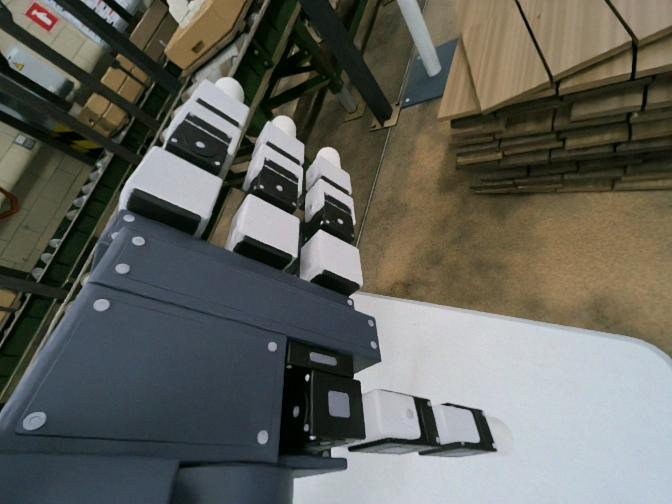

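>>> {"op": "execute_actions", "data": {
  "actions": [
    [[-0.0407,-0.0522,0.0633,0.0453,0.0037,-0.0019,0.959,0,-0.723,0.391,0.959,0,-0.723,0.391,1,0,0.576,0.696,-0.693,0.678,-0.337,0.168,0.4,-0.6,0,0,0,0,0,0,0.754,0,0.576,0.696,0.754,0,0.576,0.696,0.754,0,0.576,0.696,0.714,0.678,0.226,0.168,0.4,-0.6]],
    [[-0.0407,-0.0427,0.07,0.0453,0.0037,-0.0019,0.959,0,-0.723,0.391,0.959,0,-0.723,0.391,1,0,0.576,0.696,-0.693,0.678,-0.337,0.168,0.4,-0.6,0,0,0,0,0,0,0.754,0,0.576,0.696,0.754,0,0.576,0.696,0.754,0,0.576,0.696,0.714,0.678,0.226,0.168,0.4,-0.6]],
    [[-0.0407,-0.0322,0.0755,0.0453,0.0037,-0.0019,0.959,0,-0.723,0.391,0.959,0,-0.723,0.391,1,0,0.576,0.696,-0.693,0.678,-0.337,0.168,0.4,-0.6,0,0,0,0,0,0,0.754,0,0.576,0.696,0.754,0,0.576,0.696,0.754,0,0.576,0.696,0.714,0.678,0.226,0.168,0.4,-0.6]],
    [[-0.0407,-0.0212,0.0792,0.0453,0.0037,-0.0019,0.959,0,-0.723,0.391,0.959,0,-0.723,0.391,1,0,0.576,0.696,-0.693,0.678,-0.337,0.168,0.4,-0.6,0,0,0,0,0,0,0.754,0,0.576,0.696,0.754,0,0.576,0.696,0.754,0,0.576,0.696,0.714,0.678,0.226,0.168,0.4,-0.6]]
  ],
  "cameras": ["cam_left_wrist","cam_high"]
}}

Scene clock: 517.73 s.
left_arm: end_effector_position=(+0.1213, -0.0638, +0.1315) hand_goal=(+0.960, +0.000, -0.722, +0.392, +0.960, +0.000, -0.722, +0.392, +1.000, +0.000, +0.576, +0.696, -0.692, +0.678, -0.336, +0.168) hand_measured=(+0.954, +0.000, -0.718, +0.394, +0.954, +0.000, -0.718, +0.396, +0.990, +0.000, +0.576, +0.696, -0.690, +0.678, -0.336, +0.168) hand_current_ma=(-32, +0, +15, +13, -28, +0, +14, +14, -47, +0, -3, +0, +7, -4, -1, -2) hand_state=(goal, goal, goal, goal, goal, goal, goal, goal, goal, goal, goal, goal, goal, goal, goal, goal) hand_current_limit=0.40 hand_speed=-0.60 end_effector_quat_wxyz=(-0.296, +0.478, +0.721, -0.406) | right_arm: end_effector_position=(+0.7111, -0.4776, +0.3301) hand_goal=(+0.754, +0.000, +0.576, +0.696, +0.754, +0.000, +0.576, +0.696, +0.754, +0.000, +0.576, +0.696, +0.714, +0.678, +0.226, +0.168) hand_measured=(+0.756, +0.002, +0.576, +0.696, +0.756, +0.002, +0.576, +0.696, +0.756, +0.002, +0.576, +0.696, +0.714, +0.678, +0.226, +0.168) hand_current_ma=(+0, +0, +0, +0, +0, +0, +0, +0, +0, +0, +0, +0, +0, +0, +0, +0) hand_state=(goal, goal, goal, goal, goal, goal, goal, goal, goal, goal, goal, goal, goal, goal, goal, goal) hand_current_limit=0.40 hand_speed=-0.60 end_effector_quat_wxyz=(-0.061, +0.694, +0.300, +0.651)
Joint positions: left_arm=[-1.11 1.608 1.222 -1.4 1.039 -1.366] | right_arm=[-0.259 1.586 1.203 0.177 -0.787 1.109]
Joint torques (N m): left_arm=[0.32 -10.99 10 0.81 0.93 -0.06] | right_arm=[-0.09 -17.08 9.36 2.47 -0.22 -0.21]
Motor temperatures (°C): left_arm=[26 29 53 24 25 27] | right_arm=[25 34 45 27 28 26]
Heat: left arm: hottest elbow 53 °C; right arm: hottest elbow 45 °C.
Hand target: left_arm +0.1300, -0.0815, +0.1422; -0.280, +0.485, +0.717, -0.415 | right_arm +0.7081, -0.4742, +0.3426; -0.051, +0.683, +0.309, +0.659
Off the commanded pose: left_arm 0.022 m, 2 deg | right_arm 0.013 m, 2 deg.
Step readings (end_effector_position of left_arm | right_arm):
0: (+0.2481, +0.0937, +0.2004) | (+0.7111, -0.4776, +0.3301)
1: (+0.2472, +0.0930, +0.2003) | (+0.7111, -0.4776, +0.3301)
2: (+0.2436, +0.0900, +0.1999) | (+0.7111, -0.4776, +0.3301)
4: (+0.2340, +0.0796, +0.1988) | (+0.7111, -0.4776, +0.3301)
8: (+0.2202, +0.0611, +0.1909) | (+0.7111, -0.4776, +0.3301)
15: (+0.2154, +0.0553, +0.1838) | (+0.7111, -0.4776, +0.3301)
16: (+0.2147, +0.0545, +0.1841) | (+0.7111, -0.4776, +0.3301)
17: (+0.2113, +0.0512, +0.1842) | (+0.7111, -0.4776, +0.3301)
19: (+0.2026, +0.0402, +0.1835) | (+0.7111, -0.4776, +0.3301)
23: (+0.1901, +0.0216, +0.1752) | (+0.7111, -0.4776, +0.3301)
30: (+0.1845, +0.0155, +0.1670) | (+0.7111, -0.4776, +0.3301)
31: (+0.1836, +0.0147, +0.1673) | (+0.7111, -0.4776, +0.3301)
32: (+0.1802, +0.0111, +0.1680) | (+0.7111, -0.4776, +0.3301)
34: (+0.1720, -0.0001, +0.1681) | (+0.7111, -0.4776, +0.3301)
38: (+0.1595, -0.0181, +0.1591) | (+0.7111, -0.4776, +0.3301)
45: (+0.1531, -0.0242, +0.1493) | (+0.7111, -0.4776, +0.3301)
46: (+0.1522, -0.0250, +0.1498) | (+0.7111, -0.4776, +0.3301)
47: (+0.1488, -0.0287, +0.1509) | (+0.7111, -0.4776, +0.3301)
49: (+0.1415, -0.0401, +0.1520) | (+0.7111, -0.4776, +0.3301)
53: (+0.1290, -0.0579, +0.1426) | (+0.7111, -0.4776, +0.3301)
60: (+0.1216, -0.0637, +0.1312) | (+0.7111, -0.4776, +0.3301)
camera_calibration:
cam_left_wrist: T_world_to_cam=[[0.0474873, -0.840372, 0.539925, -0.166331], [0.141576, 0.540741, 0.82919, -0.12883], [-0.988788, 0.0370644, 0.144655, 0.229101], [0, 0, 0, 1]] pos_world=[0.25267, -0.0786079, 0.16349]
Images, in order (width x height): cam_high 672x504, cam_left_wrist 672x504.

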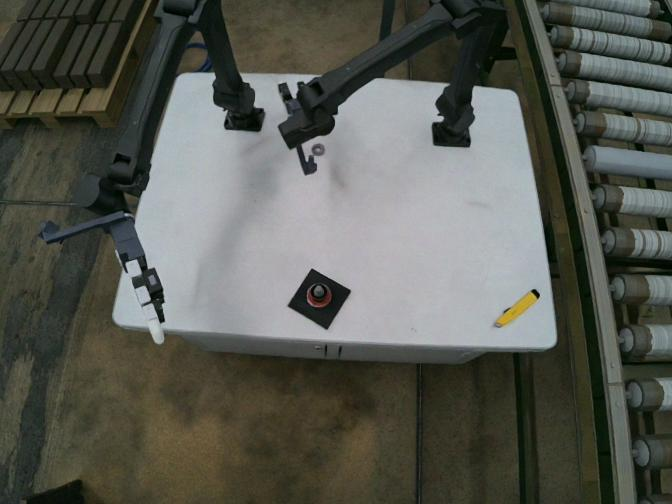

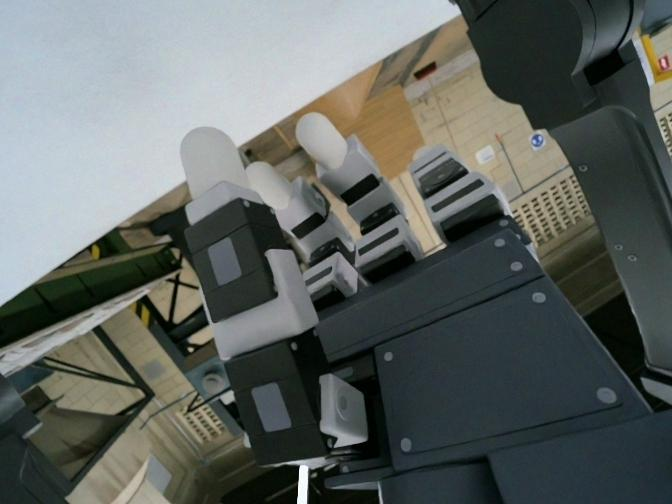

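>>> {"op": "execute_actions", "data": {
  "actions": [
    [[-0.0078,0.04,0.0236,0,0,0.0071,0.959,0,-0.723,0.391,0.959,0,-0.723,0.391,1,0,0.576,0.696,-0.693,0.678,-0.337,0.168,0.4,-0.6,0,0,0,0,0,0,0.754,0,0.576,0.696,0.754,0,0.576,0.696,0.754,0,0.576,0.696,0.714,0.678,0.226,0.168,0.4,-0.6]],
    [[-0.0078,0.04,0.0236,0,0,0.0071,0.959,0,-0.723,0.391,0.959,0,-0.723,0.391,1,0,0.576,0.696,-0.693,0.678,-0.337,0.168,0.4,-0.6,0,0,0,0,0,0,0.754,0,0.576,0.696,0.754,0,0.576,0.696,0.754,0,0.576,0.696,0.714,0.678,0.226,0.168,0.4,-0.6]]
  ],
  "cameras": ["cam_left_wrist"]
}}

Scene clock: 538.03 s.
left_arm: end_effector_position=(+0.1344, -0.0890, +0.0937) hand_goal=(+0.960, +0.000, -0.722, +0.392, +0.960, +0.000, -0.722, +0.392, +1.000, +0.000, +0.576, +0.696, -0.692, +0.678, -0.336, +0.168) hand_measured=(+0.954, +0.000, -0.718, +0.394, +0.954, +0.000, -0.718, +0.396, +0.990, +0.000, +0.576, +0.696, -0.690, +0.678, -0.336, +0.168) hand_current_ma=(-32, +0, +15, +13, -28, +0, +14, +14, -47, +0, -3, +0, +6, -3, -1, -2) hand_state=(goal, goal, goal, goal, goal, goal, goal, goal, goal, goal, goal, goal, goal, goal, goal, goal) hand_current_limit=0.40 hand_speed=-0.60 end_effector_quat_wxyz=(-0.268, +0.498, +0.709, -0.422) | right_arm: end_effector_position=(+0.7111, -0.4776, +0.3301) hand_goal=(+0.754, +0.000, +0.576, +0.696, +0.754, +0.000, +0.576, +0.696, +0.754, +0.000, +0.576, +0.696, +0.714, +0.678, +0.226, +0.168) hand_measured=(+0.756, +0.002, +0.576, +0.696, +0.756, +0.002, +0.576, +0.696, +0.756, +0.002, +0.576, +0.696, +0.714, +0.678, +0.226, +0.168) hand_current_ma=(+0, +0, +0, +0, +0, +0, +0, +0, +0, +0, +0, +0, +0, +0, +0, +0) hand_state=(goal, goal, goal, goal, goal, goal, goal, goal, goal, goal, goal, goal, goal, goal, goal, goal) hand_current_limit=0.40 hand_speed=-0.60 end_effector_quat_wxyz=(-0.061, +0.694, +0.300, +0.651)
Joint positions: left_arm=[-1.11 1.675 1.208 -1.256 1.04 -1.348] | right_arm=[-0.259 1.586 1.203 0.177 -0.787 1.109]
Joint torques (N m): left_arm=[0.67 -12.1 6.23 0.85 0.92 0.08] | right_arm=[0.03 -17.32 9.37 2.51 -0.22 -0.2]
Heat: left arm: hottest elbow 52 °C; right arm: hottest elbow 45 °C.
Hand target: left_arm +0.1332, -0.0911, +0.0866; -0.270, +0.501, +0.706, -0.421 | right_arm +0.7081, -0.4742, +0.3426; -0.051, +0.683, +0.309, +0.659
Off the commanded pose: left_arm 0.007 m, 1 deg | right_arm 0.013 m, 2 deg.
Step readings (end_effector_position of left_arm | right_arm):
0: (+0.1213, -0.0638, +0.1315) | (+0.7111, -0.4776, +0.3301)
1: (+0.1214, -0.0640, +0.1315) | (+0.7111, -0.4776, +0.3301)
2: (+0.1222, -0.0656, +0.1311) | (+0.7111, -0.4776, +0.3301)
4: (+0.1245, -0.0699, +0.1292) | (+0.7111, -0.4776, +0.3301)
8: (+0.1278, -0.0763, +0.1232) | (+0.7111, -0.4776, +0.3301)
15: (+0.1290, -0.0787, +0.1177) | (+0.7111, -0.4776, +0.3301)
16: (+0.1292, -0.0791, +0.1176) | (+0.7111, -0.4776, +0.3301)
17: (+0.1301, -0.0808, +0.1169) | (+0.7111, -0.4776, +0.3301)
19: (+0.1322, -0.0849, +0.1146) | (+0.7111, -0.4776, +0.3301)
23: (+0.1348, -0.0898, +0.1042) | (+0.7111, -0.4776, +0.3301)
30: (+0.1341, -0.0885, +0.0938) | (+0.7111, -0.4776, +0.3301)
camera_calibration:
cam_left_wrist: T_world_to_cam=[[0.0209426, -0.800378, 0.59913, -0.166072], [0.118687, 0.597014, 0.793403, -0.0742496], [-0.992711, 0.0544928, 0.107497, 0.253989], [0, 0, 0, 1]] pos_world=[0.264428, -0.102433, 0.131105]
Images, in order (width x height): cam_left_wrist 672x504.

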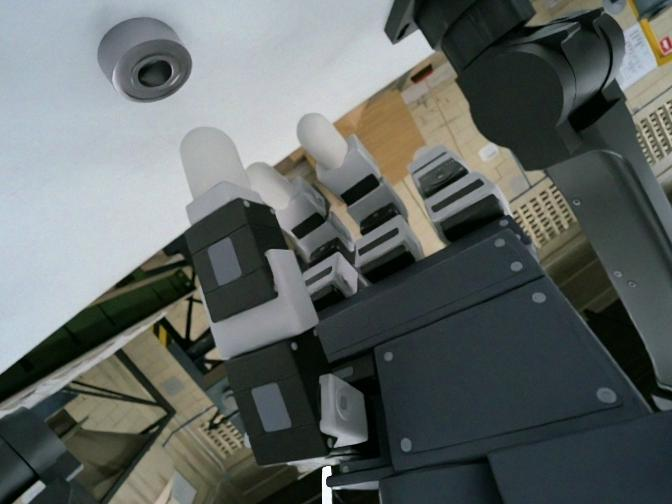

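>>> {"op": "zoom_image", "data": {
  "camera": "cam_left_wrist",
  "region": [60, 0, 220, 120]
}}

Scaled by 3.150 from the camera's 672x504 image, which has a finer 960x720 frame.

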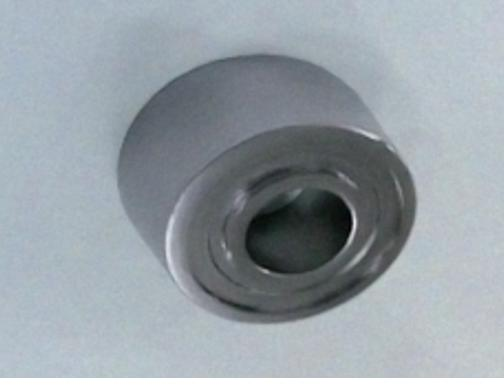

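>>> {"op": "execute_actions", "data": {
  "actions": [
    [[0.0175,0.02,0.0203,0,0,-0.0064,0.959,0,-0.723,0.391,0.959,0,-0.723,0.391,1,0,0.576,0.696,-0.693,0.678,-0.337,0.168,0.4,-0.6,0,0,0,0,0,0,0.754,0,0.576,0.696,0.754,0,0.576,0.696,0.754,0,0.576,0.696,0.714,0.678,0.226,0.168,0.4,-0.6]],
    [[0.0175,0.02,0.0203,0,0,-0.0065,0.959,0,-0.723,0.391,0.959,0,-0.723,0.391,1,0,0.576,0.696,-0.693,0.678,-0.337,0.168,0.4,-0.6,0,0,0,0,0,0,0.754,0,0.576,0.696,0.754,0,0.576,0.696,0.754,0,0.576,0.696,0.714,0.678,0.226,0.168,0.4,-0.6]]
  ],
  "cameras": ["cam_left_wrist"]
}}

Scene clock: 569.10 s.
left_arm: end_effector_position=(+0.1211, -0.0761, +0.0608) hand_goal=(+0.960, +0.000, -0.722, +0.392, +0.960, +0.000, -0.722, +0.392, +1.000, +0.000, +0.576, +0.696, -0.692, +0.678, -0.336, +0.168) hand_measured=(+0.954, +0.000, -0.718, +0.394, +0.954, +0.000, -0.718, +0.396, +0.990, +0.000, +0.576, +0.696, -0.690, +0.678, -0.336, +0.168) hand_current_ma=(-32, +0, +15, +13, -28, +0, +14, +14, -47, +0, -3, +0, +6, -3, -1, -2) hand_state=(goal, goal, goal, goal, goal, goal, goal, goal, goal, goal, goal, goal, goal, goal, goal, goal) hand_current_limit=0.40 hand_speed=-0.60 end_effector_quat_wxyz=(-0.271, +0.490, +0.714, -0.420) | right_arm: end_effector_position=(+0.7111, -0.4776, +0.3301) hand_goal=(+0.754, +0.000, +0.576, +0.696, +0.754, +0.000, +0.576, +0.696, +0.754, +0.000, +0.576, +0.696, +0.714, +0.678, +0.226, +0.168) hand_measured=(+0.756, +0.002, +0.576, +0.696, +0.756, +0.002, +0.576, +0.696, +0.756, +0.002, +0.576, +0.696, +0.714, +0.678, +0.226, +0.168) hand_current_ma=(+0, +0, +0, +0, +0, +0, +0, +0, +0, +0, +0, +0, +0, +0, +0, +0) hand_state=(goal, goal, goal, goal, goal, goal, goal, goal, goal, goal, goal, goal, goal, goal, goal, goal) hand_current_limit=0.40 hand_speed=-0.60 end_effector_quat_wxyz=(-0.061, +0.694, +0.300, +0.651)
Joint positions: left_arm=[-1.123 1.675 1.109 -1.128 1.043 -1.4] | right_arm=[-0.259 1.586 1.203 0.177 -0.787 1.109]
Joint torques (N m): left_arm=[-0.09 -11.11 5.82 0.85 0.91 -0.07] | right_arm=[0.09 -17.14 9.39 2.43 -0.23 -0.21]
Motor temperatures (°C): left_arm=[26 30 48 24 27 27] | right_arm=[25 34 45 27 28 25]
Heat: left arm: hottest elbow 48 °C; right arm: hottest elbow 45 °C.
Hand target: left_arm +0.1174, -0.0757, +0.0531; -0.279, +0.486, +0.716, -0.416 | right_arm +0.7081, -0.4742, +0.3426; -0.051, +0.683, +0.309, +0.659
Off the commanded pose: left_arm 0.009 m, 1 deg | right_arm 0.013 m, 2 deg.
Step readings (end_effector_position of left_arm | right_arm):
0: (+0.1344, -0.0890, +0.0937) | (+0.7111, -0.4776, +0.3301)
1: (+0.1344, -0.0890, +0.0935) | (+0.7111, -0.4776, +0.3301)
2: (+0.1345, -0.0894, +0.0924) | (+0.7111, -0.4776, +0.3301)
4: (+0.1341, -0.0894, +0.0886) | (+0.7111, -0.4776, +0.3301)
8: (+0.1303, -0.0836, +0.0794) | (+0.7111, -0.4776, +0.3301)
15: (+0.1291, -0.0832, +0.0771) | (+0.7111, -0.4776, +0.3301)
16: (+0.1292, -0.0834, +0.0769) | (+0.7111, -0.4776, +0.3301)
17: (+0.1288, -0.0835, +0.0757) | (+0.7111, -0.4776, +0.3301)
19: (+0.1274, -0.0831, +0.0721) | (+0.7111, -0.4776, +0.3301)
23: (+0.1229, -0.0765, +0.0632) | (+0.7111, -0.4776, +0.3301)
30: (+0.1211, -0.0758, +0.0608) | (+0.7111, -0.4776, +0.3301)
camera_calibration:
cam_left_wrist: T_world_to_cam=[[0.035728, -0.808298, 0.587688, -0.137485], [0.115932, 0.587446, 0.800917, -0.0551367], [-0.992614, 0.0395167, 0.114696, 0.242001], [0, 0, 0, 1]] pos_world=[0.251517, -0.0883017, 0.0972015]
Images, in order (width x height): cam_left_wrist 672x504.

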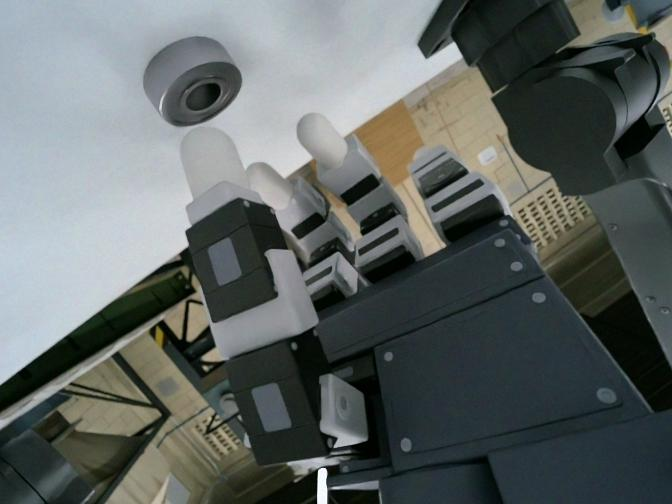

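>>> {"op": "execute_actions", "data": {
  "actions": [
    [[0.0072,0.0405,0.016,0,0,0,0.959,0,-0.723,0.391,0.959,0,-0.723,0.391,1,0,0.576,0.696,-0.693,0.678,-0.337,0.168,0.4,-0.6,0,0,0,0,0,0,0.754,0,0.576,0.696,0.754,0,0.576,0.696,0.754,0,0.576,0.696,0.714,0.678,0.226,0.168,0.4,-0.6]],
    [[0,0,0,0,0,0,0.959,0,-0.723,0.391,0.959,0,-0.723,0.391,1,0,0.576,0.696,-0.693,0.678,-0.337,0.168,0.4,-0.6,0,0,0,0,0,0,0.754,0,0.576,0.696,0.754,0,0.576,0.696,0.754,0,0.576,0.696,0.714,0.678,0.226,0.168,0.4,-0.6]]
  ],
  "cameras": ["cam_left_wrist","cam_high"]
}}

Scene clock: 593.67 s.
left_arm: end_effector_position=(+0.1191, -0.0711, +0.0385) hand_goal=(+0.960, +0.000, -0.722, +0.392, +0.960, +0.000, -0.722, +0.392, +1.000, +0.000, +0.576, +0.696, -0.692, +0.678, -0.336, +0.168) hand_measured=(+0.954, +0.000, -0.718, +0.394, +0.954, +0.000, -0.718, +0.396, +0.990, +0.000, +0.576, +0.696, -0.694, +0.678, -0.342, +0.164) hand_current_ma=(-32, +0, +15, +12, -28, +0, +13, +14, -49, +0, -4, +0, -4, -5, -37, -19) hand_state=(goal, goal, goal, goal, goal, goal, goal, goal, goal, goal, goal, goal, goal, goal, goal, goal) hand_current_limit=0.40 hand_speed=-0.60 end_effector_quat_wxyz=(-0.276, +0.486, +0.716, -0.418) | right_arm: end_effector_position=(+0.7111, -0.4776, +0.3301) hand_goal=(+0.754, +0.000, +0.576, +0.696, +0.754, +0.000, +0.576, +0.696, +0.754, +0.000, +0.576, +0.696, +0.714, +0.678, +0.226, +0.168) hand_measured=(+0.756, +0.002, +0.576, +0.696, +0.756, +0.002, +0.576, +0.696, +0.756, +0.002, +0.576, +0.696, +0.714, +0.678, +0.226, +0.168) hand_current_ma=(+0, +0, +0, +0, +0, +0, +0, +0, +0, +0, +0, +0, +0, +0, +0, +0) hand_state=(goal, goal, goal, goal, goal, goal, goal, goal, goal, goal, goal, goal, goal, goal, goal, goal) hand_current_limit=0.40 hand_speed=-0.60 end_effector_quat_wxyz=(-0.061, +0.694, +0.300, +0.651)
Joint positions: left_arm=[-1.121 1.705 1.076 -1.078 1.045 -1.401] | right_arm=[-0.259 1.586 1.203 0.177 -0.787 1.109]
Joint torques (N m): left_arm=[0.26 -10.75 5.52 0.94 0.8 0.2] | right_arm=[0.09 -17.38 9.36 2.45 -0.21 -0.21]
Heat: left arm: hottest elbow 44 °C; right arm: hottest elbow 45 °C.
Hand target: left_arm +0.1193, -0.0705, +0.0272; -0.279, +0.486, +0.716, -0.416 | right_arm +0.7081, -0.4742, +0.3426; -0.051, +0.683, +0.309, +0.659
Off the commanded pose: left_arm 0.011 m, 0 deg | right_arm 0.013 m, 2 deg.
Step readings (end_effector_position of left_arm | right_arm):
0: (+0.1210, -0.0761, +0.0608) | (+0.7111, -0.4776, +0.3301)
1: (+0.1211, -0.0762, +0.0606) | (+0.7111, -0.4776, +0.3301)
2: (+0.1212, -0.0763, +0.0595) | (+0.7111, -0.4776, +0.3301)
4: (+0.1210, -0.0761, +0.0558) | (+0.7111, -0.4776, +0.3301)
8: (+0.1190, -0.0721, +0.0429) | (+0.7111, -0.4776, +0.3301)
15: (+0.1191, -0.0711, +0.0385) | (+0.7111, -0.4776, +0.3301)
16: (+0.1191, -0.0711, +0.0385) | (+0.7111, -0.4776, +0.3301)
17: (+0.1191, -0.0711, +0.0385) | (+0.7111, -0.4776, +0.3301)
19: (+0.1191, -0.0711, +0.0385) | (+0.7111, -0.4776, +0.3301)
23: (+0.1191, -0.0711, +0.0385) | (+0.7111, -0.4776, +0.3301)
30: (+0.1191, -0.0711, +0.0385) | (+0.7111, -0.4776, +0.3301)
camera_calibration:
cam_left_wrist: T_world_to_cam=[[0.0423727, -0.814858, 0.57811, -0.121196], [0.120235, 0.578584, 0.806712, -0.0413381], [-0.991841, 0.0353266, 0.122491, 0.241772], [0, 0, 0, 1]] pos_world=[0.249905, -0.0833808, 0.0737978]
Images, in order (width x height): cam_high 672x504, cam_left_wrist 672x504.

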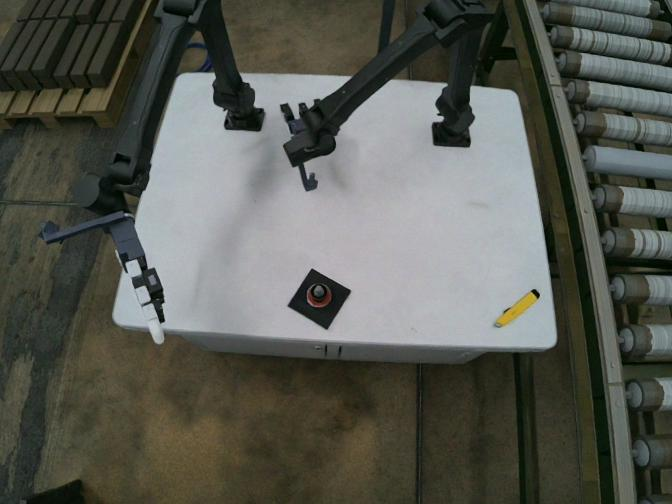

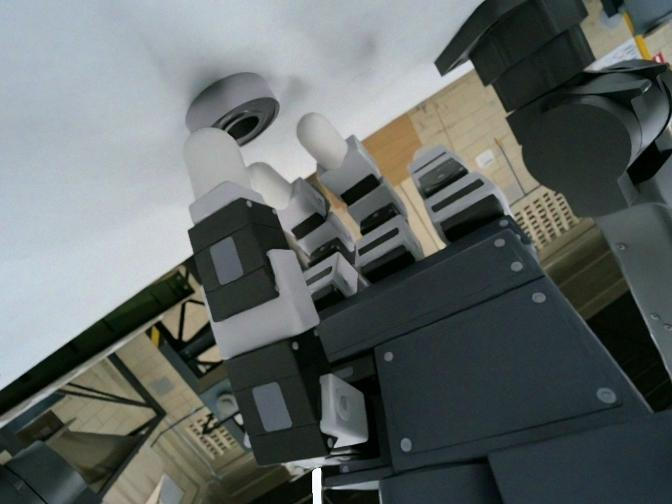

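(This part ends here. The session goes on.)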